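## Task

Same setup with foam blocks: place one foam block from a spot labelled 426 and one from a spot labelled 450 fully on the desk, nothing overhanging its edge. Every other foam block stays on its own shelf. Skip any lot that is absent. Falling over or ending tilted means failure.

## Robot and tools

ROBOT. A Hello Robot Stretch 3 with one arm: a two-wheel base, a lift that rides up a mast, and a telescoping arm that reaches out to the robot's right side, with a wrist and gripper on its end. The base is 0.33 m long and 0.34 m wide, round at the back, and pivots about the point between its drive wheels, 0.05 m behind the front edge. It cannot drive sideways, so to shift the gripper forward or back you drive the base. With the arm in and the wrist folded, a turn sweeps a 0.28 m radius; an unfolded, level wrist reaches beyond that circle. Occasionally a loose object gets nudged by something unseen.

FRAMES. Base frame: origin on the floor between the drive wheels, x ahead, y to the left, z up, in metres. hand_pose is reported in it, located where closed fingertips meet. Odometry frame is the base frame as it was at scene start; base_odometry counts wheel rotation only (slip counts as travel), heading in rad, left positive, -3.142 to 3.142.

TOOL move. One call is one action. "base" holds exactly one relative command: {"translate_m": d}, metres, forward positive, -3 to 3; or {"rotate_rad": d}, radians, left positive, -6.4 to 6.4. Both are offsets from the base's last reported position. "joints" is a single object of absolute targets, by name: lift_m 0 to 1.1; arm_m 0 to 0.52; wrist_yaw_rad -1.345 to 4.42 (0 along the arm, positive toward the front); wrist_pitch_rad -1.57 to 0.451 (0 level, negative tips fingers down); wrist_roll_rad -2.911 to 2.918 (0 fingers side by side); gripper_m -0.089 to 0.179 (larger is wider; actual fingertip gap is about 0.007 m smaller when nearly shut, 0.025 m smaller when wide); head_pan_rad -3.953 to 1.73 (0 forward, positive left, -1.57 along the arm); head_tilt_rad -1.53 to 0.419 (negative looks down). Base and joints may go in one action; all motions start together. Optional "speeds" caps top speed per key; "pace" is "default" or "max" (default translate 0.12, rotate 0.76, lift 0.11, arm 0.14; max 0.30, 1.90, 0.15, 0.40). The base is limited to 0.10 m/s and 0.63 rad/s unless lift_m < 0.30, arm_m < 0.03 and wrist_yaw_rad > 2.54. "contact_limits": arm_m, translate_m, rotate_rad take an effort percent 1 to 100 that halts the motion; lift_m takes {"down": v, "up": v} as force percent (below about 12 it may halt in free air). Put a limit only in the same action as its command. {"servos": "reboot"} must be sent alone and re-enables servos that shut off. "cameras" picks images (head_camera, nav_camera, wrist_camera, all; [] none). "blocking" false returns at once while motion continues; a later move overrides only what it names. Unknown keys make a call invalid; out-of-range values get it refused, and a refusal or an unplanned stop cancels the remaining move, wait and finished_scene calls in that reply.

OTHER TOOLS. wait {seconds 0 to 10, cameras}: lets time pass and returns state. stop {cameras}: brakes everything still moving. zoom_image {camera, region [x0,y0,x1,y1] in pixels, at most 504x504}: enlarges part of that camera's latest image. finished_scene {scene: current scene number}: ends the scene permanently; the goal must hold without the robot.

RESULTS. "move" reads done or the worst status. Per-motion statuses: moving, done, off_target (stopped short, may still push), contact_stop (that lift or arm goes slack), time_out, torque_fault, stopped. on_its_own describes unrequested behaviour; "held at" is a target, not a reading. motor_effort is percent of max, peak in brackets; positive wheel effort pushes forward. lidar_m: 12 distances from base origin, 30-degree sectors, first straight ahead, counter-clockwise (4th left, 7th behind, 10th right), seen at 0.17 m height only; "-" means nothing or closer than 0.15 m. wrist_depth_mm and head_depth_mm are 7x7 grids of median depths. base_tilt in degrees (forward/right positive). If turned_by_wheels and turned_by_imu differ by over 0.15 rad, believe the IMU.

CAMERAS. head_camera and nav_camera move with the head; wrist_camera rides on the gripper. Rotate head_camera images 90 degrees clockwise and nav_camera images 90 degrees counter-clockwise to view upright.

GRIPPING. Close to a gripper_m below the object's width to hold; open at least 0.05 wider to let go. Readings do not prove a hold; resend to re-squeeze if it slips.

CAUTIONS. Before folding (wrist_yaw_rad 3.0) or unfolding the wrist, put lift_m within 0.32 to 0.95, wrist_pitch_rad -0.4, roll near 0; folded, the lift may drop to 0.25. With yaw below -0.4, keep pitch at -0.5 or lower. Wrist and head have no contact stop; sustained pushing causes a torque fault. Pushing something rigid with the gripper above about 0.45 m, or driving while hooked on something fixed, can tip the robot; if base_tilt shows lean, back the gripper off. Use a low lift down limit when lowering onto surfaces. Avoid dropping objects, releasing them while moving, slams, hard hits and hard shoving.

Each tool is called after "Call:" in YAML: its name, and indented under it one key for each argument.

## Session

Call:
move:

Scene clock: 0.00 s.
base_odometry: x=+0.000 y=+0.000 heading=+0.000
turned_by_wheels: +0.000
turned_by_imu: +0.000
base_tilt: forward=-0.4 right=-1.1
lidar_m: 0.85 0.77 0.78 0.96 1.18 1.17 1.57 1.48 1.13 1.38 3.09 1.31
head_depth_mm: 1628 2082 1363 1355 1345 1333 1320 / 1646 1263 1202 1194 1186 1177 1169 / 1653 1078 1069 1065 1057 1046 1041 / 1590 971 965 961 951 949 944 / 1470 888 878 874 872 868 868 / 828 813 810 804 800 796 794 / 756 752 750 744 740 738 734
base_status: not commanded
joint_positions: lift_m=+0.306 arm_m=+0.001 wrist_yaw_rad=+2.853 wrist_pitch_rad=-0.337 wrist_roll_rad=+0.000 gripper_m=+0.037 head_pan_rad=+0.000 head_tilt_rad=-0.004
joint_status: not commanded
measured_speeds: all 0
motor_effort: left_wheel=+0.0 right_wheel=+0.8 lift_m=+26.8 arm_m=-5.6 wrist_yaw_rad=-1.4 wrist_pitch_rad=+2.0 wrist_roll_rad=+0.0 gripper_m=+0.4 head_pan_rad=-0.4 head_tilt_rad=+7.6
hand_pose: x=+0.0453 y=+0.0786 z=+0.3376 quat_wxyz=(+0.218, +0.707, +0.017, +0.673) (m; base frame)
wrist_depth_mm: 133 - - - - - - / 136 - - - - - - / 145 - - - - - - / 156 186 872 868 813 - - / 169 181 727 674 666 685 660 / 573 193 126 561 129 573 572 / 499 205 314 500 480 491 494
pictures: head_camera (sideways), nav_camera (sideways), wrist_camera
camera_calibration:
head_camera: T_world_to_cam=[[0.0485605, -0.046266, -0.997748, 1.31414], [0.0559629, 0.997483, -0.04353, 0.0560171], [0.997251, -0.0537231, 0.0510275, -0.116971], [0, 0, 0, 1]] pos_world=[0.0496992, -0.00136005, 1.31959]
nav_camera: T_world_to_cam=[[-0.0226504, 0.0170442, 0.999598, -1.25824], [0.00971052, -0.999804, 0.0172677, 0.0275849], [0.999696, 0.0100977, 0.0224804, -0.0821518], [0, 0, 0, 1]] pos_world=[0.0533594, 0.0498547, 1.25911]
wrist_camera: T_world_to_cam=[[0.968732, -0.247103, -0.0223289, -0.0102512], [-0.145362, -0.492322, -0.858189, 0.367545], [0.201068, 0.834601, -0.512847, 0.26461], [0, 0, 0, 1]] pos_world=[0.0101531, -0.0424262, 0.450899]

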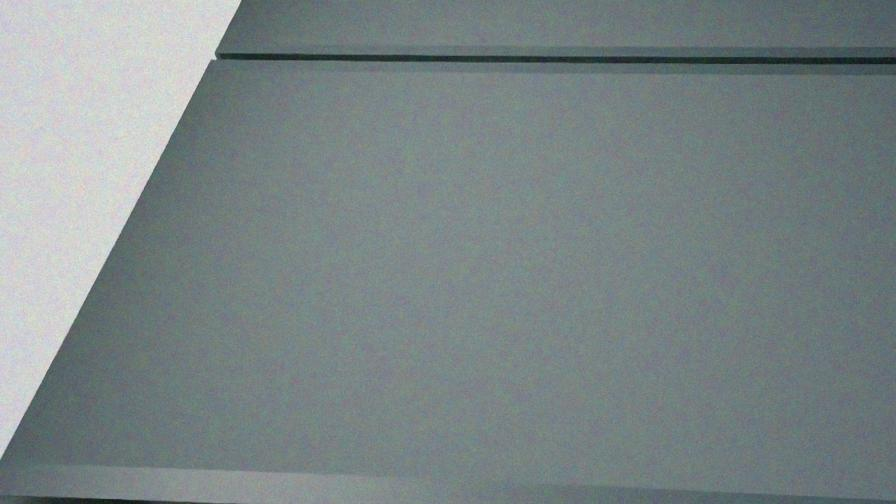

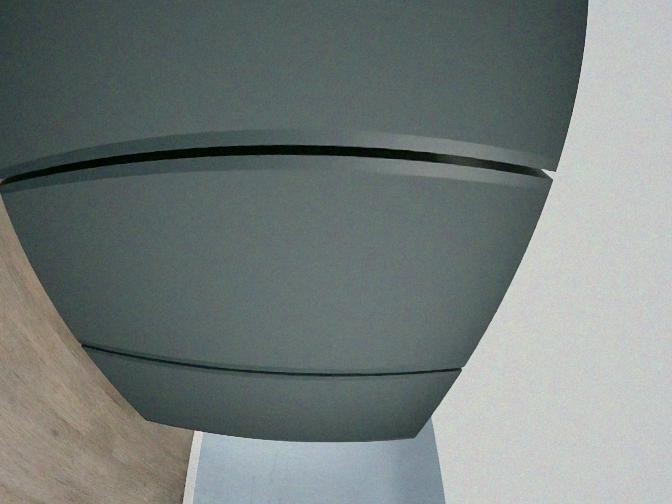

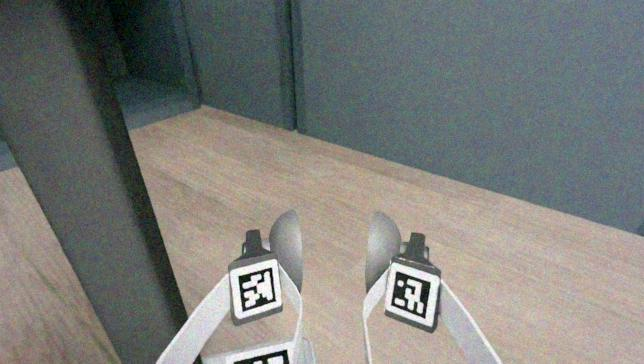

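Call:
move:
  joints: {"head_pan_rad":1.4,"head_tilt_rad":-0.35}

Call:
move:
  joints: {"head_pan_rad":-1.5,"head_tilt_rad":-0.35}

Call:
move:
  joints: {"head_pan_rad":-3.14,"head_tilt_rad":-0.35}

Scene clock: 6.63 s.
move: done
base_odometry: x=+0.000 y=+0.000 heading=+0.000
turned_by_wheels: +0.000
turned_by_imu: +0.000
base_tilt: forward=-0.2 right=-1.1
lidar_m: 0.85 0.77 0.78 0.96 1.17 1.16 1.57 1.48 1.13 1.38 3.09 1.31
head_depth_mm: 691 718 742 776 811 849 889 / 745 776 808 847 889 930 985 / 810 844 884 930 977 1036 1096 / 892 935 974 1041 1107 1155 1239 / 975 1032 1094 1156 1238 1327 1367 / 1092 1160 1231 1316 1407 1515 1458 / 1142 1199 1303 1369 1452 1606 1448
base_status: not commanded
joint_positions: lift_m=+0.306 arm_m=+0.001 wrist_yaw_rad=+2.853 wrist_pitch_rad=-0.337 wrist_roll_rad=+0.000 gripper_m=+0.037 head_pan_rad=+1.434 head_tilt_rad=-0.352
joint_status: all done
measured_speeds: all 0
motor_effort: left_wheel=-0.4(0.8) right_wheel=+0.6(0.9) lift_m=+26.4(27.1) arm_m=-12.9(13.0) wrist_yaw_rad=-1.6(1.9) wrist_pitch_rad=+2.1(2.1) wrist_roll_rad=+0.0(0.3) gripper_m=+0.1(0.9) head_pan_rad=-2.9(4.6) head_tilt_rad=-2.7(9.7)
hand_pose: x=+0.0453 y=+0.0786 z=+0.3376 quat_wxyz=(+0.218, +0.707, +0.017, +0.673) (m; base frame)
wrist_depth_mm: 133 - - - - - - / 136 - - - - - - / 144 - - - - - - / 155 186 871 885 829 - - / 170 180 726 667 663 690 655 / 568 193 126 564 129 576 570 / 501 204 313 498 482 491 495
pictures: head_camera (sideways), nav_camera (sideways), wrist_camera
camera_calibration:
head_camera: T_world_to_cam=[[0.00560365, -0.298284, -0.954461, 1.25765], [-0.982966, 0.173697, -0.0600541, 0.0837895], [0.1837, 0.938539, -0.29223, 0.334789], [0, 0, 0, 1]] pos_world=[0.013814, 0.0463703, 1.30324]
nav_camera: T_world_to_cam=[[0.0268094, 0.319101, 0.947341, -1.19013], [0.992479, -0.12173, 0.0129166, 0.0273556], [0.119442, 0.93987, -0.319965, 0.36895], [0, 0, 0, 1]] pos_world=[-0.0393113, 0.0363359, 1.24516]
wrist_camera: T_world_to_cam=[[0.968732, -0.247103, -0.0223289, -0.0102512], [-0.145362, -0.492322, -0.858189, 0.367545], [0.201068, 0.834601, -0.512847, 0.26461], [0, 0, 0, 1]] pos_world=[0.0101531, -0.0424262, 0.450899]

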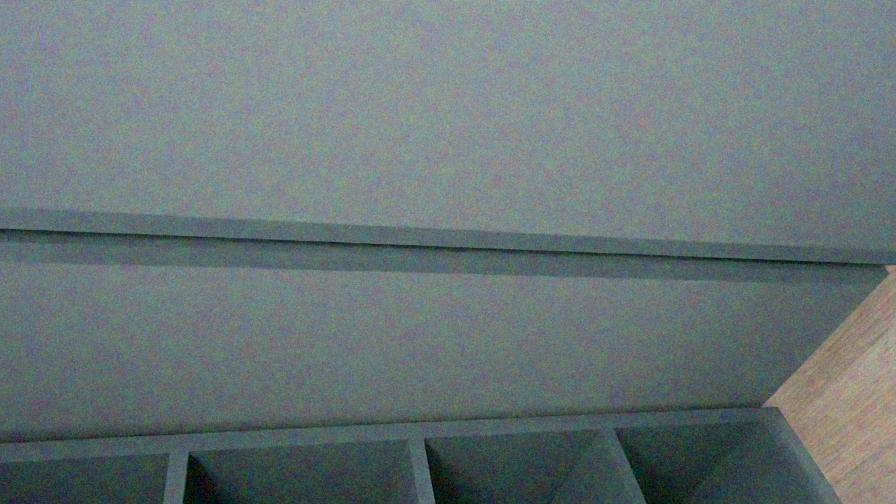

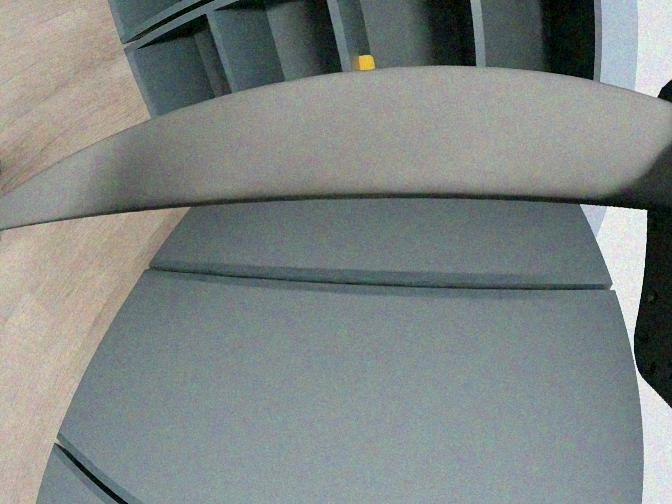

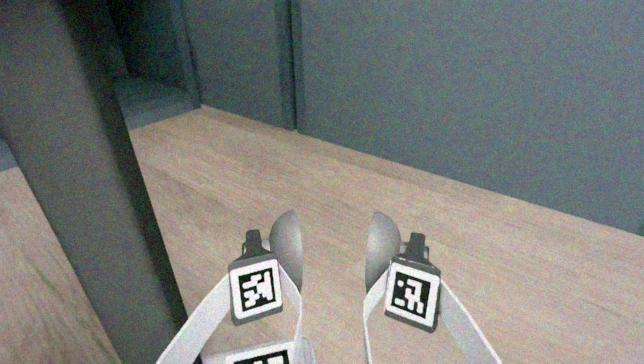

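Scene clock: 9.43 s.
move: done
base_odometry: x=+0.000 y=+0.000 heading=+0.000
turned_by_wheels: +0.000
turned_by_imu: +0.000
base_tilt: forward=-0.4 right=-1.3
lidar_m: 0.84 0.77 0.78 0.96 1.17 1.16 1.57 1.48 1.13 1.38 3.09 1.31
head_depth_mm: 1578 1627 1688 1721 1220 938 1494 / 1760 1830 1884 1865 1209 1558 1478 / 1970 2055 2124 2016 1265 1884 1470 / 2227 2358 2480 1979 1787 1805 1458 / 2632 2772 2902 1947 2450 1868 1459 / 2881 2983 3178 3284 2568 1852 1457 / 2671 2838 2952 3141 2540 1834 1447
base_status: not commanded
joint_positions: lift_m=+0.306 arm_m=+0.001 wrist_yaw_rad=+2.853 wrist_pitch_rad=-0.337 wrist_roll_rad=+0.000 gripper_m=+0.037 head_pan_rad=-1.508 head_tilt_rad=-0.352
joint_status: all done
measured_speeds: translate_m=+0.000 rotate_rad=+0.000 lift_m=+0.000 arm_m=+0.000 wrist_yaw_rad=+0.000 wrist_pitch_rad=+0.000 wrist_roll_rad=+0.000 head_pan_rad=+0.024 head_tilt_rad=+0.000
motor_effort: left_wheel=-0.3(0.6) right_wheel=+0.8(1.5) lift_m=+26.5(27.4) arm_m=-12.2(12.9) wrist_yaw_rad=-0.5(2.2) wrist_pitch_rad=+2.1(2.1) wrist_roll_rad=+0.0(0.3) gripper_m=+0.4(1.2) head_pan_rad=+4.1(5.0) head_tilt_rad=+0.6(6.0)
hand_pose: x=+0.0453 y=+0.0786 z=+0.3376 quat_wxyz=(+0.218, +0.707, +0.017, +0.673) (m; base frame)
wrist_depth_mm: 133 - - - - - - / 136 - - - - - - / 144 - - - - - - / 156 187 875 869 832 - - / 169 180 729 666 669 680 665 / 568 193 126 561 129 581 574 / 500 205 314 497 485 490 486
pictures: head_camera (sideways), nav_camera (sideways), wrist_camera
camera_calibration:
head_camera: T_world_to_cam=[[-0.0646475, 0.291221, -0.954469, 1.25809], [0.997889, 0.0247267, -0.060044, 0.071677], [0.00611478, -0.956336, -0.292205, 0.335823], [0, 0, 0, 1]] pos_world=[0.0077533, -0.0469964, 1.30324]
nav_camera: T_world_to_cam=[[0.0369932, -0.318093, 0.947338, -1.19019], [-0.996907, -0.077527, 0.0128972, 0.0395072], [0.0693417, -0.944884, -0.319977, 0.369255], [0, 0, 0, 1]] pos_world=[0.0578091, -0.0266246, 1.24516]
wrist_camera: T_world_to_cam=[[0.968732, -0.247103, -0.0223289, -0.0102512], [-0.145362, -0.492322, -0.858189, 0.367545], [0.201068, 0.834601, -0.512847, 0.26461], [0, 0, 0, 1]] pos_world=[0.0101531, -0.0424262, 0.450899]

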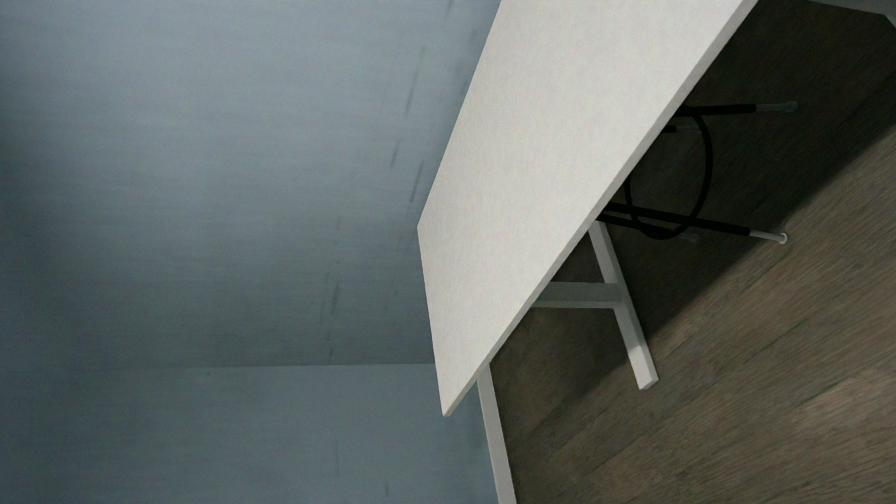

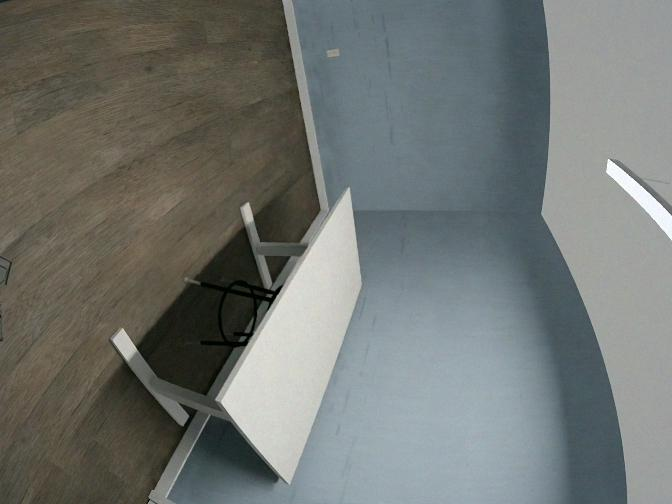

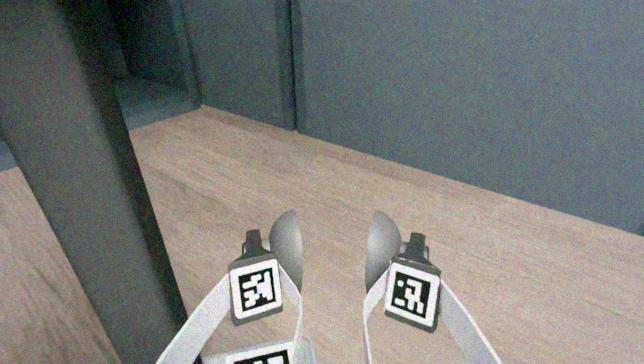

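Scene clock: 10.70 s.
move: done
base_odometry: x=+0.000 y=+0.000 heading=+0.000
turned_by_wheels: +0.000
turned_by_imu: +0.000
base_tilt: forward=-0.4 right=-1.2
lidar_m: 0.84 0.77 0.78 0.96 1.17 1.16 1.57 1.48 1.13 1.38 3.09 1.31
head_depth_mm: 1543 1574 1689 1686 1609 1731 1449 / 1460 1537 1707 1797 1700 1795 1471 / 1383 1465 1547 1662 1712 1798 1473 / 1725 1828 1941 2073 2213 1889 1469 / 1580 1657 1754 1889 2005 1870 1456 / 1437 1502 1584 1696 1789 1819 1458 / 1347 1408 1474 1555 1647 1723 1452
base_status: not commanded
joint_positions: lift_m=+0.306 arm_m=+0.001 wrist_yaw_rad=+2.853 wrist_pitch_rad=-0.337 wrist_roll_rad=+0.000 gripper_m=+0.037 head_pan_rad=-3.177 head_tilt_rad=-0.352
joint_status: all done
measured_speeds: translate_m=+0.000 rotate_rad=+0.000 lift_m=+0.000 arm_m=+0.000 wrist_yaw_rad=+0.000 wrist_pitch_rad=+0.000 wrist_roll_rad=+0.000 head_pan_rad=+0.024 head_tilt_rad=+0.000
motor_effort: left_wheel=-0.1(0.7) right_wheel=+0.7(1.3) lift_m=+26.4(27.0) arm_m=-11.9(12.8) wrist_yaw_rad=-0.2(1.6) wrist_pitch_rad=+2.0(2.1) wrist_roll_rad=+0.2(0.3) gripper_m=+0.1(0.9) head_pan_rad=+3.6(6.4) head_tilt_rad=+3.0(7.4)
hand_pose: x=+0.0453 y=+0.0786 z=+0.3376 quat_wxyz=(+0.218, +0.707, +0.017, +0.673) (m; base frame)
wrist_depth_mm: 134 - - - - - - / 137 - - - - - - / 145 - - - - - - / 156 186 875 858 825 - - / 170 180 727 660 665 680 651 / 568 193 126 560 128 576 574 / 501 205 314 497 486 493 490
pictures: head_camera (sideways), nav_camera (sideways), wrist_camera
camera_calibration:
head_camera: T_world_to_cam=[[0.296185, 0.0357158, -0.954463, 1.25589], [-0.0734566, -0.995489, -0.0600458, 0.0782664], [-0.952302, 0.0878962, -0.292225, 0.341681], [0, 0, 0, 1]] pos_world=[-0.040842, 0.00302591, 1.30324]
nav_camera: T_world_to_cam=[[-0.320191, -0.00557001, 0.947337, -1.18799], [0.0207995, 0.9997, 0.0129079, 0.0331973], [-0.947125, 0.0238371, -0.319979, 0.375518], [0, 0, 0, 1]] pos_world=[-0.0254112, -0.0487558, 1.24516]
wrist_camera: T_world_to_cam=[[0.968732, -0.247103, -0.0223289, -0.0102512], [-0.145362, -0.492322, -0.858189, 0.367545], [0.201068, 0.834601, -0.512847, 0.26461], [0, 0, 0, 1]] pos_world=[0.0101531, -0.0424262, 0.450899]

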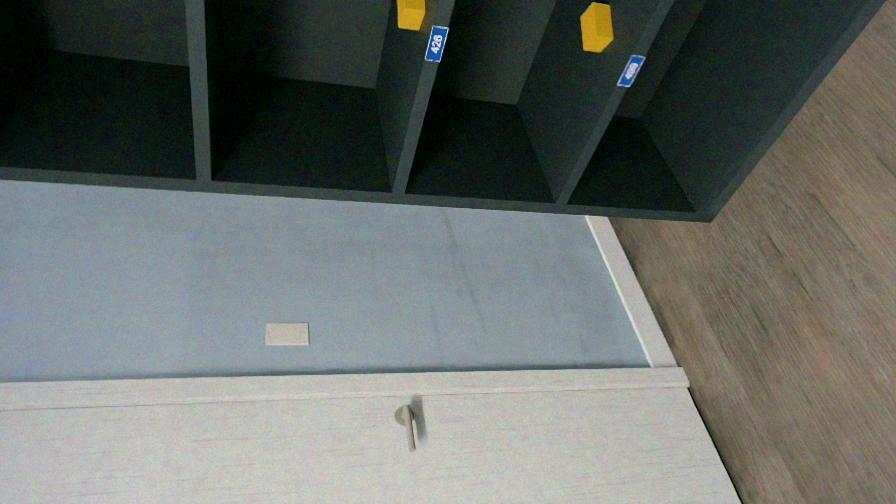

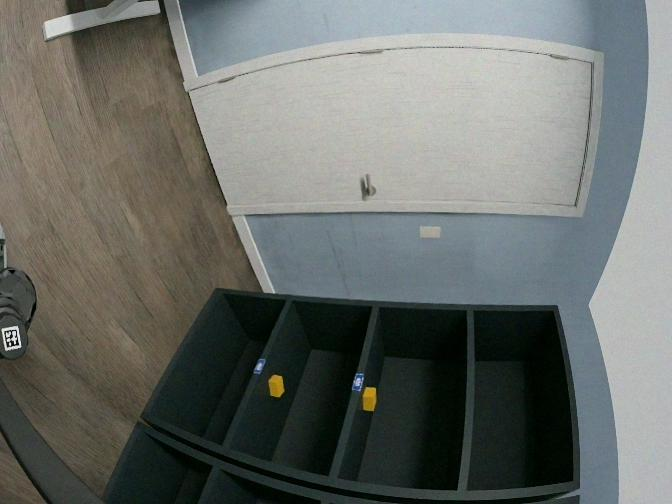

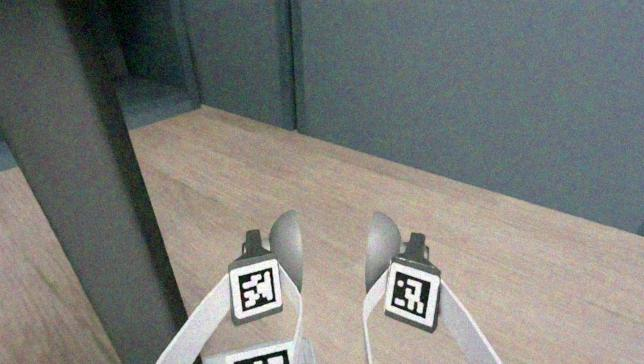

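Call:
zoom_image:
  camera: "head_camera"
  region: [380, 0, 680, 140]

Call:
move:
  joints: {"head_pan_rad":-3.9,"head_tilt_rad":-0.5}
  base: {"rotate_rad":-2.5}
  pace: "max"

Scaled by 1.680 from the camera's 896x504 image, which has a finer 1280x720 frame.

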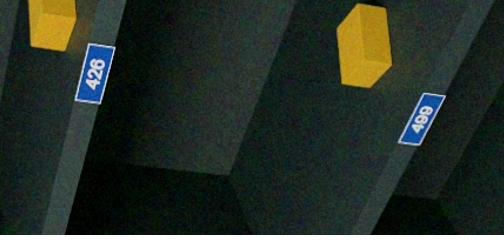

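Scene clock: 37.70 s.
move: done
base_odometry: x=+0.000 y=+0.000 heading=-2.500
turned_by_wheels: -2.500
turned_by_imu: -2.459
base_tilt: forward=-0.3 right=-1.2
lidar_m: 1.48 1.13 2.00 3.09 1.11 0.80 0.77 0.80 1.09 1.16 1.57 1.55
head_depth_mm: - - - - - - - / 1088 1185 - - - - - / 995 1091 1207 1354 1519 1610 1360 / 894 973 1070 1183 1331 1473 1308 / 820 881 957 1053 1164 1301 1296 / 751 805 868 942 1035 1141 1231 / 694 742 793 858 931 1016 1127
base_status: done
joint_positions: lift_m=+0.306 arm_m=+0.001 wrist_yaw_rad=+2.853 wrist_pitch_rad=-0.337 wrist_roll_rad=+0.000 gripper_m=+0.037 head_pan_rad=-3.900 head_tilt_rad=-0.500
joint_status: all done
measured_speeds: all 0
motor_effort: left_wheel=+7.6(12.5) right_wheel=-9.3(14.1) lift_m=+25.9(27.2) arm_m=-12.5(13.0) wrist_yaw_rad=+0.7(1.9) wrist_pitch_rad=+2.0(2.1) wrist_roll_rad=+0.1(0.4) gripper_m=+0.2(1.1) head_pan_rad=+2.8(4.5) head_tilt_rad=-4.6(9.7)
hand_pose: x=+0.0453 y=+0.0786 z=+0.3376 quat_wxyz=(+0.218, +0.707, +0.017, +0.673) (m; base frame)
wrist_depth_mm: 134 - - - - - - / 136 - - - - - - / 145 - - - - - - / 156 186 879 858 849 849 803 / 169 180 728 672 662 688 684 / 567 193 126 562 128 572 575 / 508 205 315 499 480 493 486
pictures: head_camera (sideways), nav_camera (sideways), wrist_camera
camera_calibration:
head_camera: T_world_to_cam=[[0.345729, -0.263874, -0.900468, 1.1851], [-0.706783, -0.704444, -0.0649338, 0.0884879], [-0.617194, 0.658885, -0.430049, 0.519073], [0, 0, 0, 1]] pos_world=[-0.0268118, 0.0330422, 1.29611]
nav_camera: T_world_to_cam=[[-0.342843, 0.301446, 0.889713, -1.11265], [0.675499, 0.737286, 0.0104953, 0.0323732], [-0.652809, 0.604598, -0.4564, 0.551173], [0, 0, 0, 1]] pos_world=[-0.0435214, -0.0217023, 1.24115]
wrist_camera: T_world_to_cam=[[0.968732, -0.247103, -0.0223289, -0.0102512], [-0.145362, -0.492322, -0.858189, 0.367545], [0.201068, 0.834601, -0.512847, 0.26461], [0, 0, 0, 1]] pos_world=[0.0101531, -0.0424262, 0.450899]

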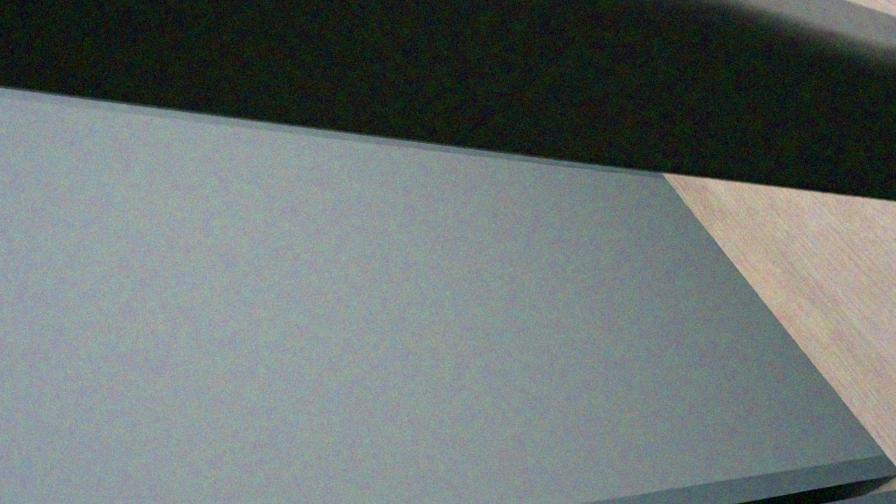

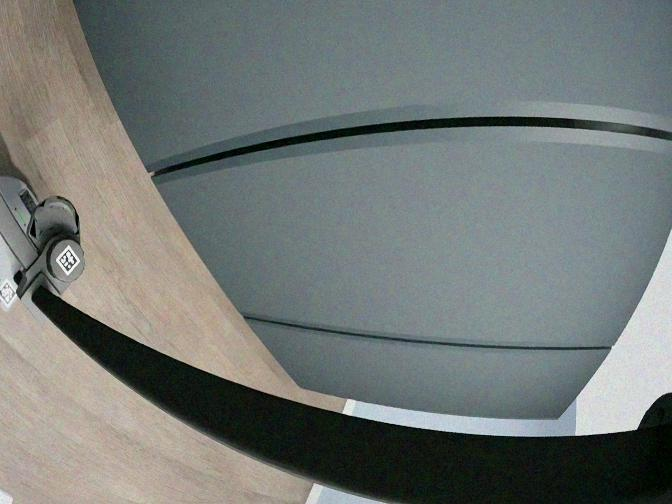

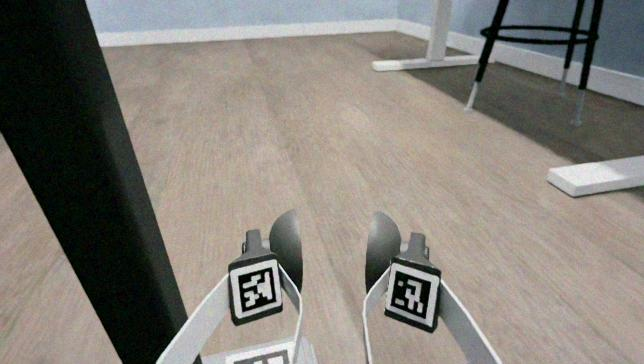

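Call:
move:
  joints: {"head_pan_rad":-1.9,"head_tilt_rad":-0.5}

Call:
move:
  joints: {"head_pan_rad":-1.2,"head_tilt_rad":-0.5}

Scene clock: 44.70 s.
move: done
base_odometry: x=+0.000 y=+0.000 heading=-2.500
turned_by_wheels: +0.000
turned_by_imu: +0.000
base_tilt: forward=-0.3 right=-1.1
lidar_m: 1.48 1.13 2.01 3.08 1.11 0.80 0.77 0.80 1.09 1.16 1.57 1.55
head_depth_mm: 1079 1117 1142 1188 1223 1282 1266 / 1130 1224 1302 1389 1478 1513 1316 / 1352 1473 1428 1584 1701 1614 1311 / 1380 1522 1590 1745 1882 1601 1300 / 1320 1473 1550 1694 1791 1550 1303 / 1291 1423 1479 1623 1710 1505 1297 / 1243 1382 1412 1581 1614 1478 1289
base_status: not commanded
joint_positions: lift_m=+0.306 arm_m=+0.001 wrist_yaw_rad=+2.853 wrist_pitch_rad=-0.337 wrist_roll_rad=+0.000 gripper_m=+0.037 head_pan_rad=-1.892 head_tilt_rad=-0.500
joint_status: all done
measured_speeds: translate_m=+0.000 rotate_rad=+0.000 lift_m=+0.000 arm_m=+0.000 wrist_yaw_rad=+0.000 wrist_pitch_rad=+0.000 wrist_roll_rad=+0.000 head_pan_rad=-0.024 head_tilt_rad=+0.000
motor_effort: left_wheel=+8.4(8.4) right_wheel=-9.8(10.2) lift_m=+26.0(27.3) arm_m=-11.5(12.4) wrist_yaw_rad=-1.5(2.0) wrist_pitch_rad=+2.1(2.1) wrist_roll_rad=-0.1(0.4) gripper_m=+0.3(0.9) head_pan_rad=-3.0(5.9) head_tilt_rad=-3.7(7.3)
hand_pose: x=+0.0453 y=+0.0786 z=+0.3376 quat_wxyz=(+0.218, +0.707, +0.017, +0.673) (m; base frame)
wrist_depth_mm: 134 - - - - - - / 136 - - - - - - / 145 - - - - - - / 155 186 892 870 870 871 804 / 170 180 724 668 667 689 683 / 575 193 126 560 129 574 570 / 504 205 315 501 483 498 495
pictures: head_camera (sideways), nav_camera (sideways), wrist_camera
camera_calibration:
head_camera: T_world_to_cam=[[0.0926288, 0.424953, -0.900464, 1.18664], [0.937476, -0.341938, -0.0649335, 0.0784355], [-0.335496, -0.838149, -0.430057, 0.517356], [0, 0, 0, 1]] pos_world=[-0.009878, -0.0438273, 1.29611]
nav_camera: T_world_to_cam=[[-0.127906, -0.438246, 0.889708, -1.11393], [-0.953966, 0.29973, 0.0104949, 0.0423547], [-0.271271, -0.847409, -0.456409, 0.548915], [0, 0, 0, 1]] pos_world=[0.0468321, -0.0357134, 1.24115]
wrist_camera: T_world_to_cam=[[0.968732, -0.247103, -0.0223289, -0.0102512], [-0.145362, -0.492322, -0.858189, 0.367545], [0.201068, 0.834601, -0.512847, 0.26461], [0, 0, 0, 1]] pos_world=[0.0101531, -0.0424262, 0.450899]

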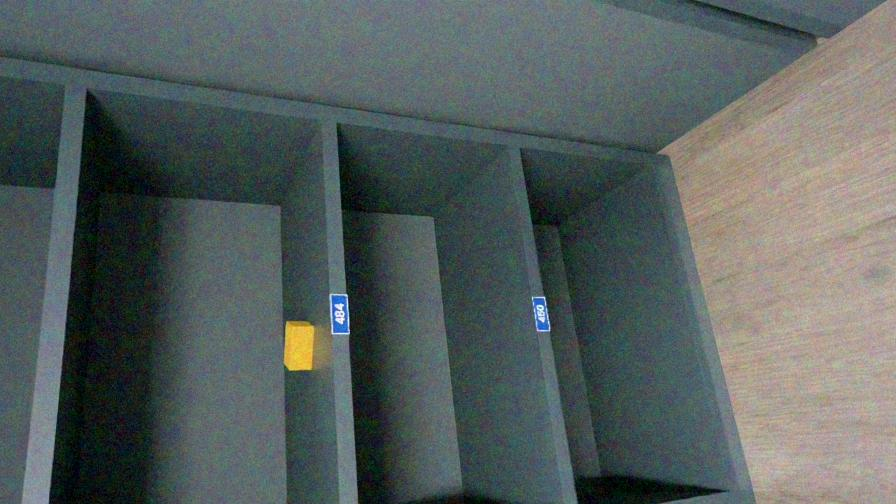

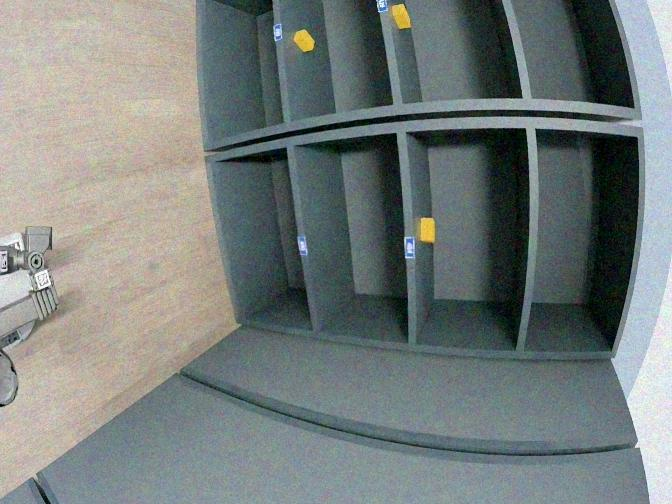

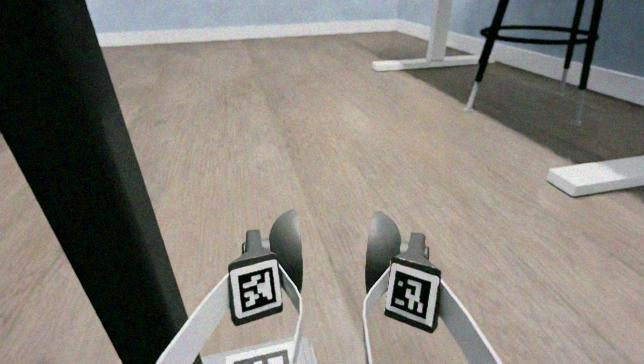

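Scene clock: 45.63 s.
move: done
base_odometry: x=+0.000 y=+0.000 heading=-2.500
turned_by_wheels: +0.000
turned_by_imu: +0.000
base_tilt: forward=-0.4 right=-1.2
lidar_m: 1.48 1.13 2.01 3.09 1.11 0.80 0.77 0.80 1.09 1.16 1.57 1.55
head_depth_mm: 1009 1343 1324 1586 1453 1531 1326 / 1016 1043 1118 1267 1389 1520 1319 / 1354 1476 1534 1677 1472 1511 1311 / 1403 1549 1591 1740 1869 1570 1303 / 1457 1614 1684 1736 1954 1584 1297 / 1505 1639 1736 1760 1925 1576 1290 / 1355 1451 1493 1616 1795 1567 1291
base_status: not commanded
joint_positions: lift_m=+0.306 arm_m=+0.001 wrist_yaw_rad=+2.853 wrist_pitch_rad=-0.337 wrist_roll_rad=+0.000 gripper_m=+0.037 head_pan_rad=-1.183 head_tilt_rad=-0.500
joint_status: all done
measured_speeds: all 0
motor_effort: left_wheel=+7.7(8.3) right_wheel=-9.4(10.1) lift_m=+25.9(26.9) arm_m=-11.1(12.3) wrist_yaw_rad=-0.1(1.2) wrist_pitch_rad=+2.0(2.1) wrist_roll_rad=+0.0(0.3) gripper_m=+0.8(0.9) head_pan_rad=+1.0(5.0) head_tilt_rad=-4.5(6.2)
hand_pose: x=+0.0453 y=+0.0786 z=+0.3376 quat_wxyz=(+0.218, +0.707, +0.017, +0.673) (m; base frame)
wrist_depth_mm: 133 - - - - - - / 136 - - - - - - / 144 - - - - - - / 155 186 878 858 846 855 806 / 170 181 731 671 661 684 688 / 574 193 126 556 129 575 571 / 506 205 315 498 481 490 493
pictures: head_camera (sideways), nav_camera (sideways), wrist_camera
camera_calibration:
head_camera: T_world_to_cam=[[-0.206522, 0.382767, -0.900465, 1.18849], [0.934023, 0.351268, -0.0649029, 0.0783778], [0.291462, -0.854459, -0.430058, 0.513489], [0, 0, 0, 1]] pos_world=[0.0225815, -0.0436927, 1.29611]
nav_camera: T_world_to_cam=[[0.188471, -0.415785, 0.88972, -1.11591], [-0.919051, -0.393997, 0.0105611, 0.042041], [0.346156, -0.819689, -0.456384, 0.545041], [0, 0, 0, 1]] pos_world=[0.0602856, -0.000651444, 1.24115]
wrist_camera: T_world_to_cam=[[0.968732, -0.247103, -0.0223289, -0.0102512], [-0.145362, -0.492322, -0.858189, 0.367545], [0.201068, 0.834601, -0.512847, 0.26461], [0, 0, 0, 1]] pos_world=[0.0101531, -0.0424262, 0.450899]

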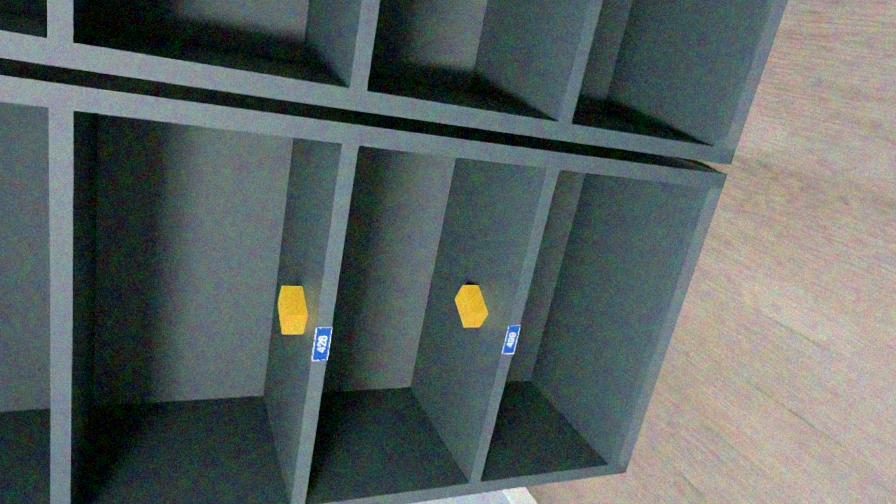

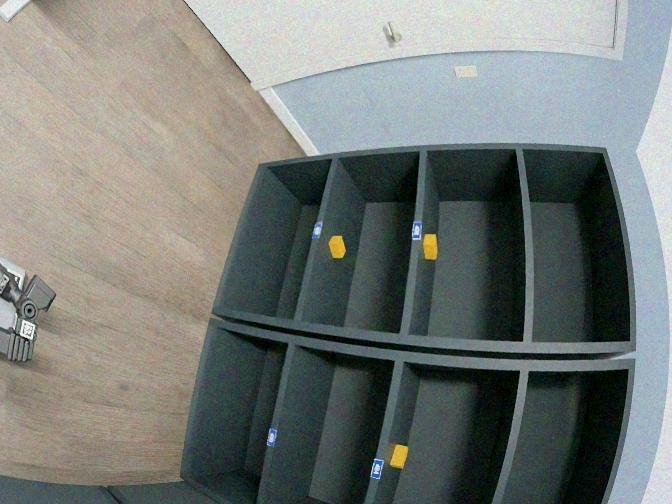

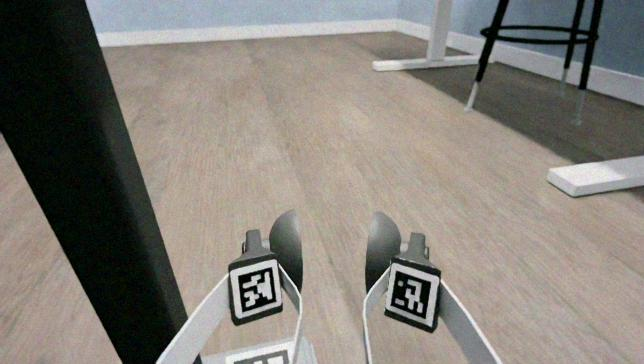

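Call:
zoom_image:
  camera: "head_camera"
  region: [270, 280, 530, 380]

Call:
move:
  joints: {"head_pan_rad":-1.7,"head_tilt_rad":-0.5}

Call:
zoom_image:
  camera: "head_camera"
  region: [280, 240, 580, 380]

Scaled by 1.938 from the camera's 896x504 image, which has a finer 1280x720 frame.

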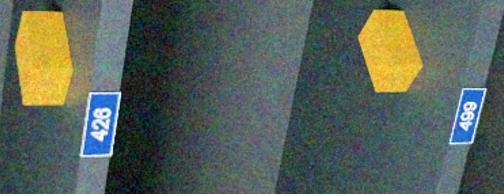

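Scene clock: 50.73 s.
move: done
base_odometry: x=+0.000 y=+0.000 heading=-2.500
turned_by_wheels: +0.000
turned_by_imu: +0.000
base_tilt: forward=-0.3 right=-1.3
lidar_m: 1.48 1.13 2.01 3.09 1.11 0.80 0.77 0.80 1.09 1.16 1.57 1.55
head_depth_mm: 1284 1352 1324 1398 1471 1527 1329 / 1362 1521 1583 1676 1721 1618 1312 / 1339 1492 1559 1717 1810 1574 1310 / 1306 1460 1541 1682 1798 1549 1306 / 1285 1432 1506 1638 1772 1546 1300 / 1274 1403 1348 1543 1377 1499 1287 / 940 1007 1099 1221 1368 1486 1277
base_status: not commanded
joint_positions: lift_m=+0.306 arm_m=+0.001 wrist_yaw_rad=+2.853 wrist_pitch_rad=-0.337 wrist_roll_rad=+0.000 gripper_m=+0.037 head_pan_rad=-1.716 head_tilt_rad=-0.500
joint_status: all done
measured_speeds: all 0
motor_effort: left_wheel=+8.1(8.3) right_wheel=-9.3(10.6) lift_m=+26.6(27.1) arm_m=-11.3(11.7) wrist_yaw_rad=+0.0(1.5) wrist_pitch_rad=+2.0(2.2) wrist_roll_rad=-0.1(0.3) gripper_m=+0.8(0.8) head_pan_rad=-0.2(5.5) head_tilt_rad=-2.9(5.7)
hand_pose: x=+0.0453 y=+0.0786 z=+0.3376 quat_wxyz=(+0.218, +0.707, +0.017, +0.673) (m; base frame)
wrist_depth_mm: 134 - - - - - - / 136 - - - - - - / 145 - - - - - - / 156 187 891 869 858 847 802 / 169 180 734 667 663 687 681 / 563 194 126 558 129 575 574 / 501 205 315 501 480 493 491
pictures: head_camera (sideways), nav_camera (sideways), wrist_camera
camera_calibration:
head_camera: T_world_to_cam=[[0.0166373, 0.434596, -0.900472, 1.18714], [0.982937, -0.172109, -0.0649045, 0.0781183], [-0.183187, -0.884027, -0.430044, 0.516363], [0, 0, 0, 1]] pos_world=[-0.00194529, -0.0460029, 1.29611]
nav_camera: T_world_to_cam=[[-0.0490073, -0.453895, 0.889706, -1.11441], [-0.991765, 0.127639, 0.010488, 0.0425562], [-0.118322, -0.881866, -0.456413, 0.547982], [0, 0, 0, 1]] pos_world=[0.0524301, -0.0280093, 1.24115]
wrist_camera: T_world_to_cam=[[0.968732, -0.247103, -0.0223289, -0.0102512], [-0.145362, -0.492322, -0.858189, 0.367545], [0.201068, 0.834601, -0.512847, 0.26461], [0, 0, 0, 1]] pos_world=[0.0101531, -0.0424262, 0.450899]

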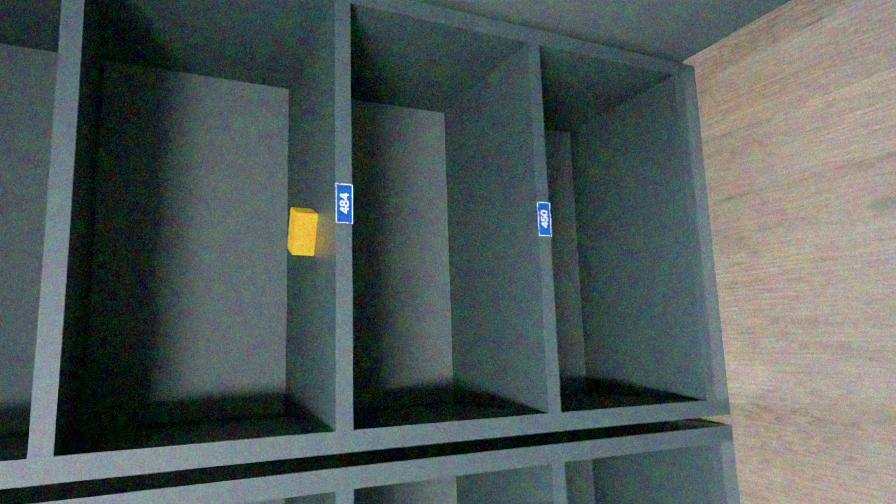

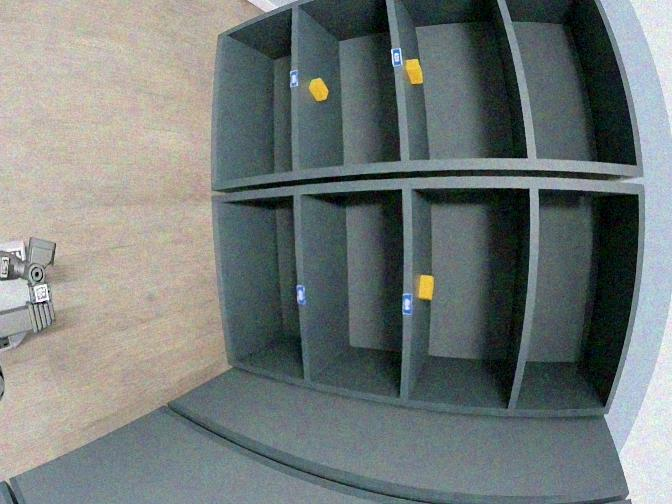

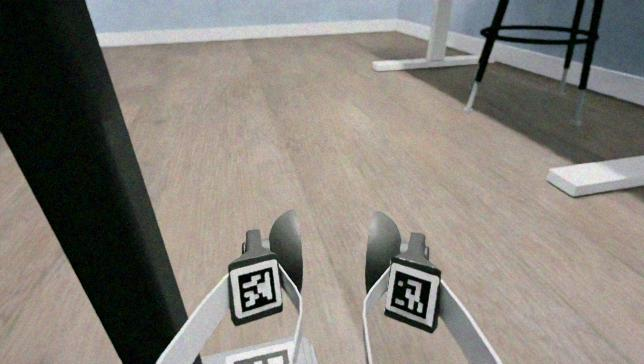

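Scaled by 1.680 from the camera's 896x504 image, which has a finer 1280x720 frame.

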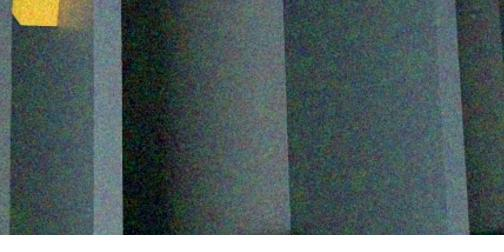

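Call:
move:
  joints: {"lift_m":0.28,"head_pan_rad":-1.57,"head_tilt_rad":-0.5}
  base: {"rotate_rad":-0.696}
  pace: "max"
  cameras: []

Call:
move:
  base: {"translate_m":0.795}
  pace: "max"
  cameras: []

Call:
move:
  base: {"rotate_rad":0.696}
  joints: {"lift_m":0.8}
  pace: "max"

Call:
move:
  joints: {"lift_m":0.94,"wrist_yaw_rad":0,"wrist_pitch_rad":-0.4,"gripper_m":0.179}
  pace: "max"

Scene clock: 72.30 s.
move: done
base_odometry: x=+0.000 y=+0.000 heading=+3.088
turned_by_wheels: -0.696
turned_by_imu: -0.682
base_tilt: forward=-0.2 right=-1.2
lidar_m: 1.57 1.48 1.13 1.33 3.08 1.35 0.86 0.77 0.78 0.95 1.45 1.16
head_depth_mm: 741 781 823 870 927 987 1059 / 813 856 910 972 1038 1120 1207 / 898 958 1024 1089 1195 1288 1318 / 1000 1071 1158 1258 1374 1486 1299 / 1118 1211 1299 1438 1593 1594 1298 / 1163 1303 1401 1548 1765 1568 1289 / 1338 1473 1478 1627 1748 1521 1291
base_status: done
joint_positions: lift_m=+0.280 arm_m=+0.001 wrist_yaw_rad=+2.853 wrist_pitch_rad=-0.338 wrist_roll_rad=+0.000 gripper_m=+0.037 head_pan_rad=-1.565 head_tilt_rad=-0.500
joint_status: all done
measured_speeds: all 0
motor_effort: left_wheel=+6.5(14.5) right_wheel=-9.2(15.2) lift_m=+29.5(29.5) arm_m=-12.4(12.7) wrist_yaw_rad=-0.1(1.8) wrist_pitch_rad=+2.1(2.3) wrist_roll_rad=-0.2(0.3) gripper_m=+0.5(1.0) head_pan_rad=-0.8(4.6) head_tilt_rad=-2.9(5.4)
hand_pose: x=+0.0453 y=+0.0785 z=+0.3110 quat_wxyz=(+0.218, +0.707, +0.018, +0.673) (m; base frame)
wrist_depth_mm: 134 - - - - - - / 136 - - - - - - / 145 - - - - - - / 156 186 823 822 814 791 802 / 170 180 685 636 628 649 646 / 534 193 126 528 129 547 539 / 475 207 285 454 453 463 466
pictures: none
No camera images: "cameras" was empty.

Scene clock: 76.30 s.
move: done
base_odometry: x=-0.794 y=+0.043 heading=+3.088
turned_by_wheels: +0.000
turned_by_imu: +0.000
base_tilt: forward=-0.3 right=-1.2
lidar_m: 0.79 0.89 0.89 1.07 1.06 2.40 1.52 1.38 1.38 0.75 0.91 0.80
head_depth_mm: 1229 1324 1360 1501 1618 1629 1329 / 1300 1453 1316 1600 1698 1583 1319 / 1088 1414 1155 1667 1348 1526 1319 / 916 1291 1254 1522 1233 1469 1265 / 636 691 755 823 908 1016 1162 / 617 675 750 792 958 971 1185 / 717 813 906 784 1153 934 1182
base_status: done
joint_positions: lift_m=+0.280 arm_m=+0.001 wrist_yaw_rad=+2.853 wrist_pitch_rad=-0.338 wrist_roll_rad=+0.000 gripper_m=+0.037 head_pan_rad=-1.570 head_tilt_rad=-0.500
joint_status: not commanded
measured_speeds: all 0
motor_effort: left_wheel=+6.0(16.3) right_wheel=+0.2(10.5) lift_m=+26.0(29.6) arm_m=-11.4(12.8) wrist_yaw_rad=+0.7(1.6) wrist_pitch_rad=+2.2(2.3) wrist_roll_rad=+0.0(0.4) gripper_m=+0.1(1.0) head_pan_rad=-2.9(3.7) head_tilt_rad=-2.1(3.6)
hand_pose: x=+0.0453 y=+0.0785 z=+0.3110 quat_wxyz=(+0.218, +0.707, +0.018, +0.673) (m; base frame)
wrist_depth_mm: 133 - - - - - - / 136 - - - 989 - - / 145 - - - - - - / 155 185 824 817 812 795 762 / 170 180 681 629 626 648 641 / 538 193 126 527 128 539 535 / 478 206 285 452 454 465 461
pictures: none
No camera images: "cameras" was empty.

Scene clock: 80.57 s.
move: done
base_odometry: x=-0.794 y=+0.043 heading=-2.499
turned_by_wheels: +0.696
turned_by_imu: +0.685
base_tilt: forward=-0.4 right=-1.4
lidar_m: 0.89 0.92 1.05 1.54 1.96 1.43 1.38 1.43 0.75 1.10 0.80 0.92
head_depth_mm: 829 970 1024 787 991 923 1020 / 851 985 1056 779 1216 960 1205 / 881 978 1048 771 1239 953 1241 / 904 976 1040 749 1234 945 1227 / 901 981 1036 745 1222 944 1231 / 905 975 1033 793 1210 938 1222 / 903 974 1039 785 1198 934 1218
base_status: done
joint_positions: lift_m=+0.800 arm_m=+0.001 wrist_yaw_rad=+2.853 wrist_pitch_rad=-0.339 wrist_roll_rad=+0.000 gripper_m=+0.037 head_pan_rad=-1.570 head_tilt_rad=-0.500
joint_status: all done
measured_speeds: all 0
motor_effort: left_wheel=-6.0(14.2) right_wheel=+7.1(13.5) lift_m=+26.8(33.6) arm_m=-12.1(12.9) wrist_yaw_rad=-1.1(2.1) wrist_pitch_rad=+2.4(2.5) wrist_roll_rad=-0.2(0.3) gripper_m=+0.5(0.9) head_pan_rad=-2.4(3.7) head_tilt_rad=-2.0(3.4)
hand_pose: x=+0.0452 y=+0.0784 z=+0.8308 quat_wxyz=(+0.219, +0.706, +0.018, +0.673) (m; base frame)
wrist_depth_mm: 133 - - - - - - / 136 - - - - - - / 145 - - - - - - / 156 186 - - - - - / 173 181 - - - - - / - 194 126 - 129 - - / - 205 - - - - -
pictures: head_camera (sideways), nav_camera (sideways), wrist_camera
camera_calibration:
head_camera: T_world_to_cam=[[-0.0465272, 0.432409, -0.900477, 1.18752], [0.997499, -0.0279119, -0.0649436, 0.0780437], [-0.0532161, -0.901246, -0.430028, 0.515578], [0, 0, 0, 1]] pos_world=[0.0048406, -0.0466524, 1.29611]
nav_camera: T_world_to_cam=[[0.0172615, -0.456182, 0.889719, -1.11482], [-0.999794, -0.0173947, 0.0104784, 0.0426763], [0.0106963, -0.889716, -0.456388, 0.547175], [0, 0, 0, 1]] pos_world=[0.0560583, -0.0209889, 1.24115]
wrist_camera: T_world_to_cam=[[0.968733, -0.247093, -0.0223772, 0.00081185], [-0.145771, -0.493864, -0.857233, 0.790014], [0.200765, 0.833692, -0.514442, 0.519118], [0, 0, 0, 1]] pos_world=[0.0101537, -0.0424241, 0.9443]

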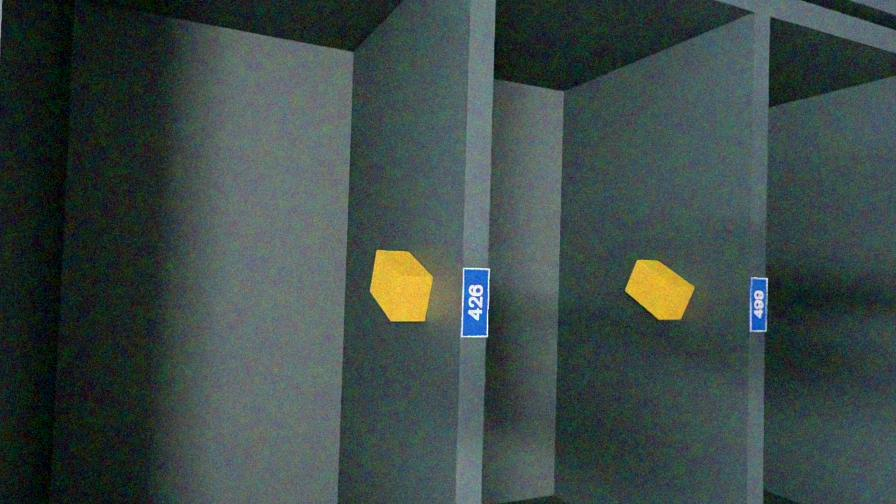

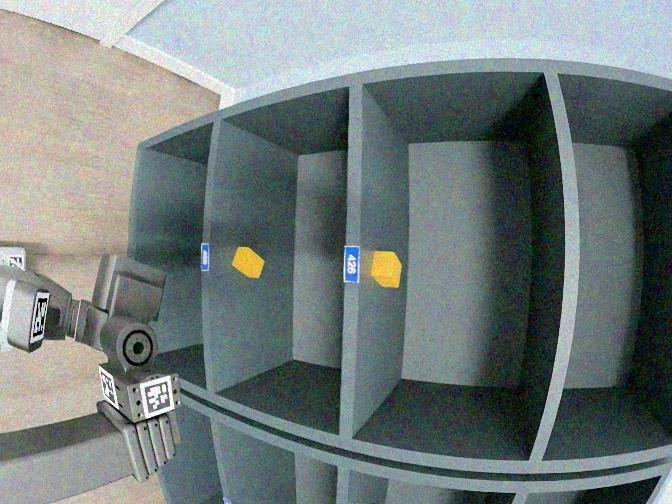

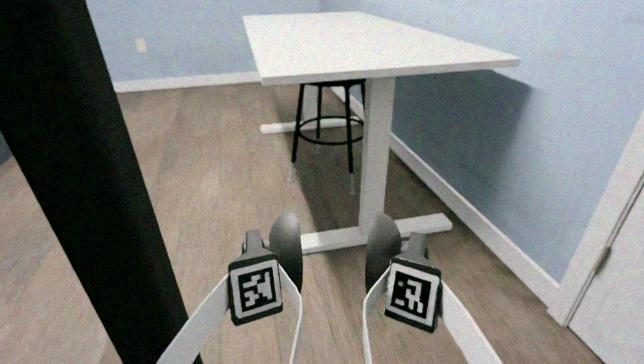

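Scene clock: 82.53 s.
move: done
base_odometry: x=-0.794 y=+0.043 heading=-2.499
turned_by_wheels: +0.000
turned_by_imu: +0.000
base_tilt: forward=-0.5 right=-1.0
lidar_m: 0.89 0.92 1.06 1.54 1.96 1.43 1.38 1.43 0.76 1.10 0.80 0.92
head_depth_mm: 829 974 1025 792 993 980 - / 855 978 1059 778 1216 995 - / 886 985 1051 771 1242 1021 - / 903 978 1034 751 1230 - - / 903 976 1038 744 1223 939 1158 / 903 975 1045 791 1213 878 1216 / 899 974 1032 785 1200 928 1215
base_status: not commanded
joint_positions: lift_m=+0.940 arm_m=+0.001 wrist_yaw_rad=+0.003 wrist_pitch_rad=-0.413 wrist_roll_rad=+0.000 gripper_m=+0.179 head_pan_rad=-1.570 head_tilt_rad=-0.500
joint_status: all done
measured_speeds: all 0
motor_effort: left_wheel=-6.0(6.5) right_wheel=+6.4(7.8) lift_m=+24.5(32.5) arm_m=-11.2(12.2) wrist_yaw_rad=-2.9(8.8) wrist_pitch_rad=+1.9(3.6) wrist_roll_rad=+0.0(0.3) gripper_m=+0.7(84.8) head_pan_rad=-2.4(3.0) head_tilt_rad=-1.8(2.9)
hand_pose: x=-0.0208 y=-0.3706 z=+0.9539 quat_wxyz=(+0.693, +0.146, -0.691, -0.144) (m; base frame)
wrist_depth_mm: - - - 386 - - - / - - - - - - - / - - - - - - - / - - - - - - - / - 142 - 733 - 764 - / - 139 - - - - - / - - - - - - 105
pictures: head_camera (sideways), nav_camera (sideways), wrist_camera
camera_calibration:
head_camera: T_world_to_cam=[[-0.0465272, 0.432409, -0.900477, 1.18752], [0.997499, -0.0279119, -0.0649436, 0.0780437], [-0.0532161, -0.901246, -0.430028, 0.515578], [0, 0, 0, 1]] pos_world=[0.0048406, -0.0466524, 1.29611]
nav_camera: T_world_to_cam=[[0.0172615, -0.456182, 0.889719, -1.11482], [-0.999794, -0.0173947, 0.0104784, 0.0426763], [0.0106963, -0.889716, -0.456388, 0.547175], [0, 0, 0, 1]] pos_world=[0.0560583, -0.0209889, 1.24115]
wrist_camera: T_world_to_cam=[[-0.998887, -0.0399154, -0.0251105, -0.00505525], [-0.00249794, 0.576527, -0.817074, 1.02557], [0.0470908, -0.816102, -0.575986, 0.414113], [0, 0, 0, 1]] pos_world=[-0.0219887, -0.253511, 1.07636]

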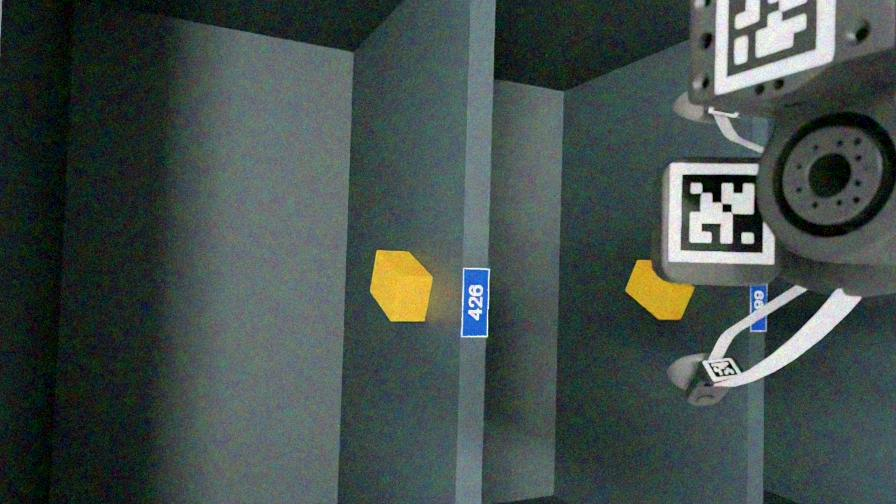

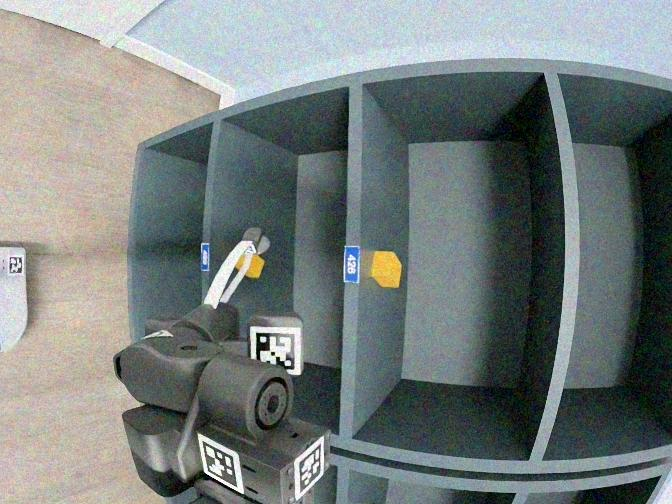

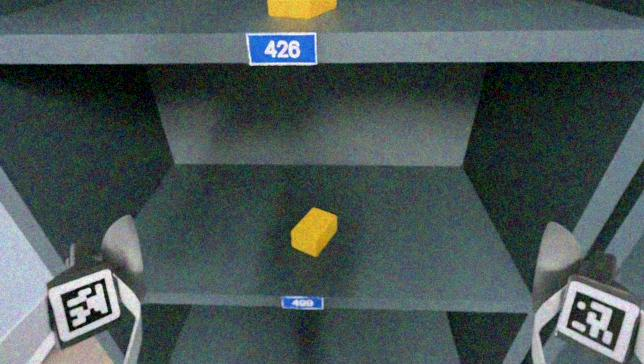

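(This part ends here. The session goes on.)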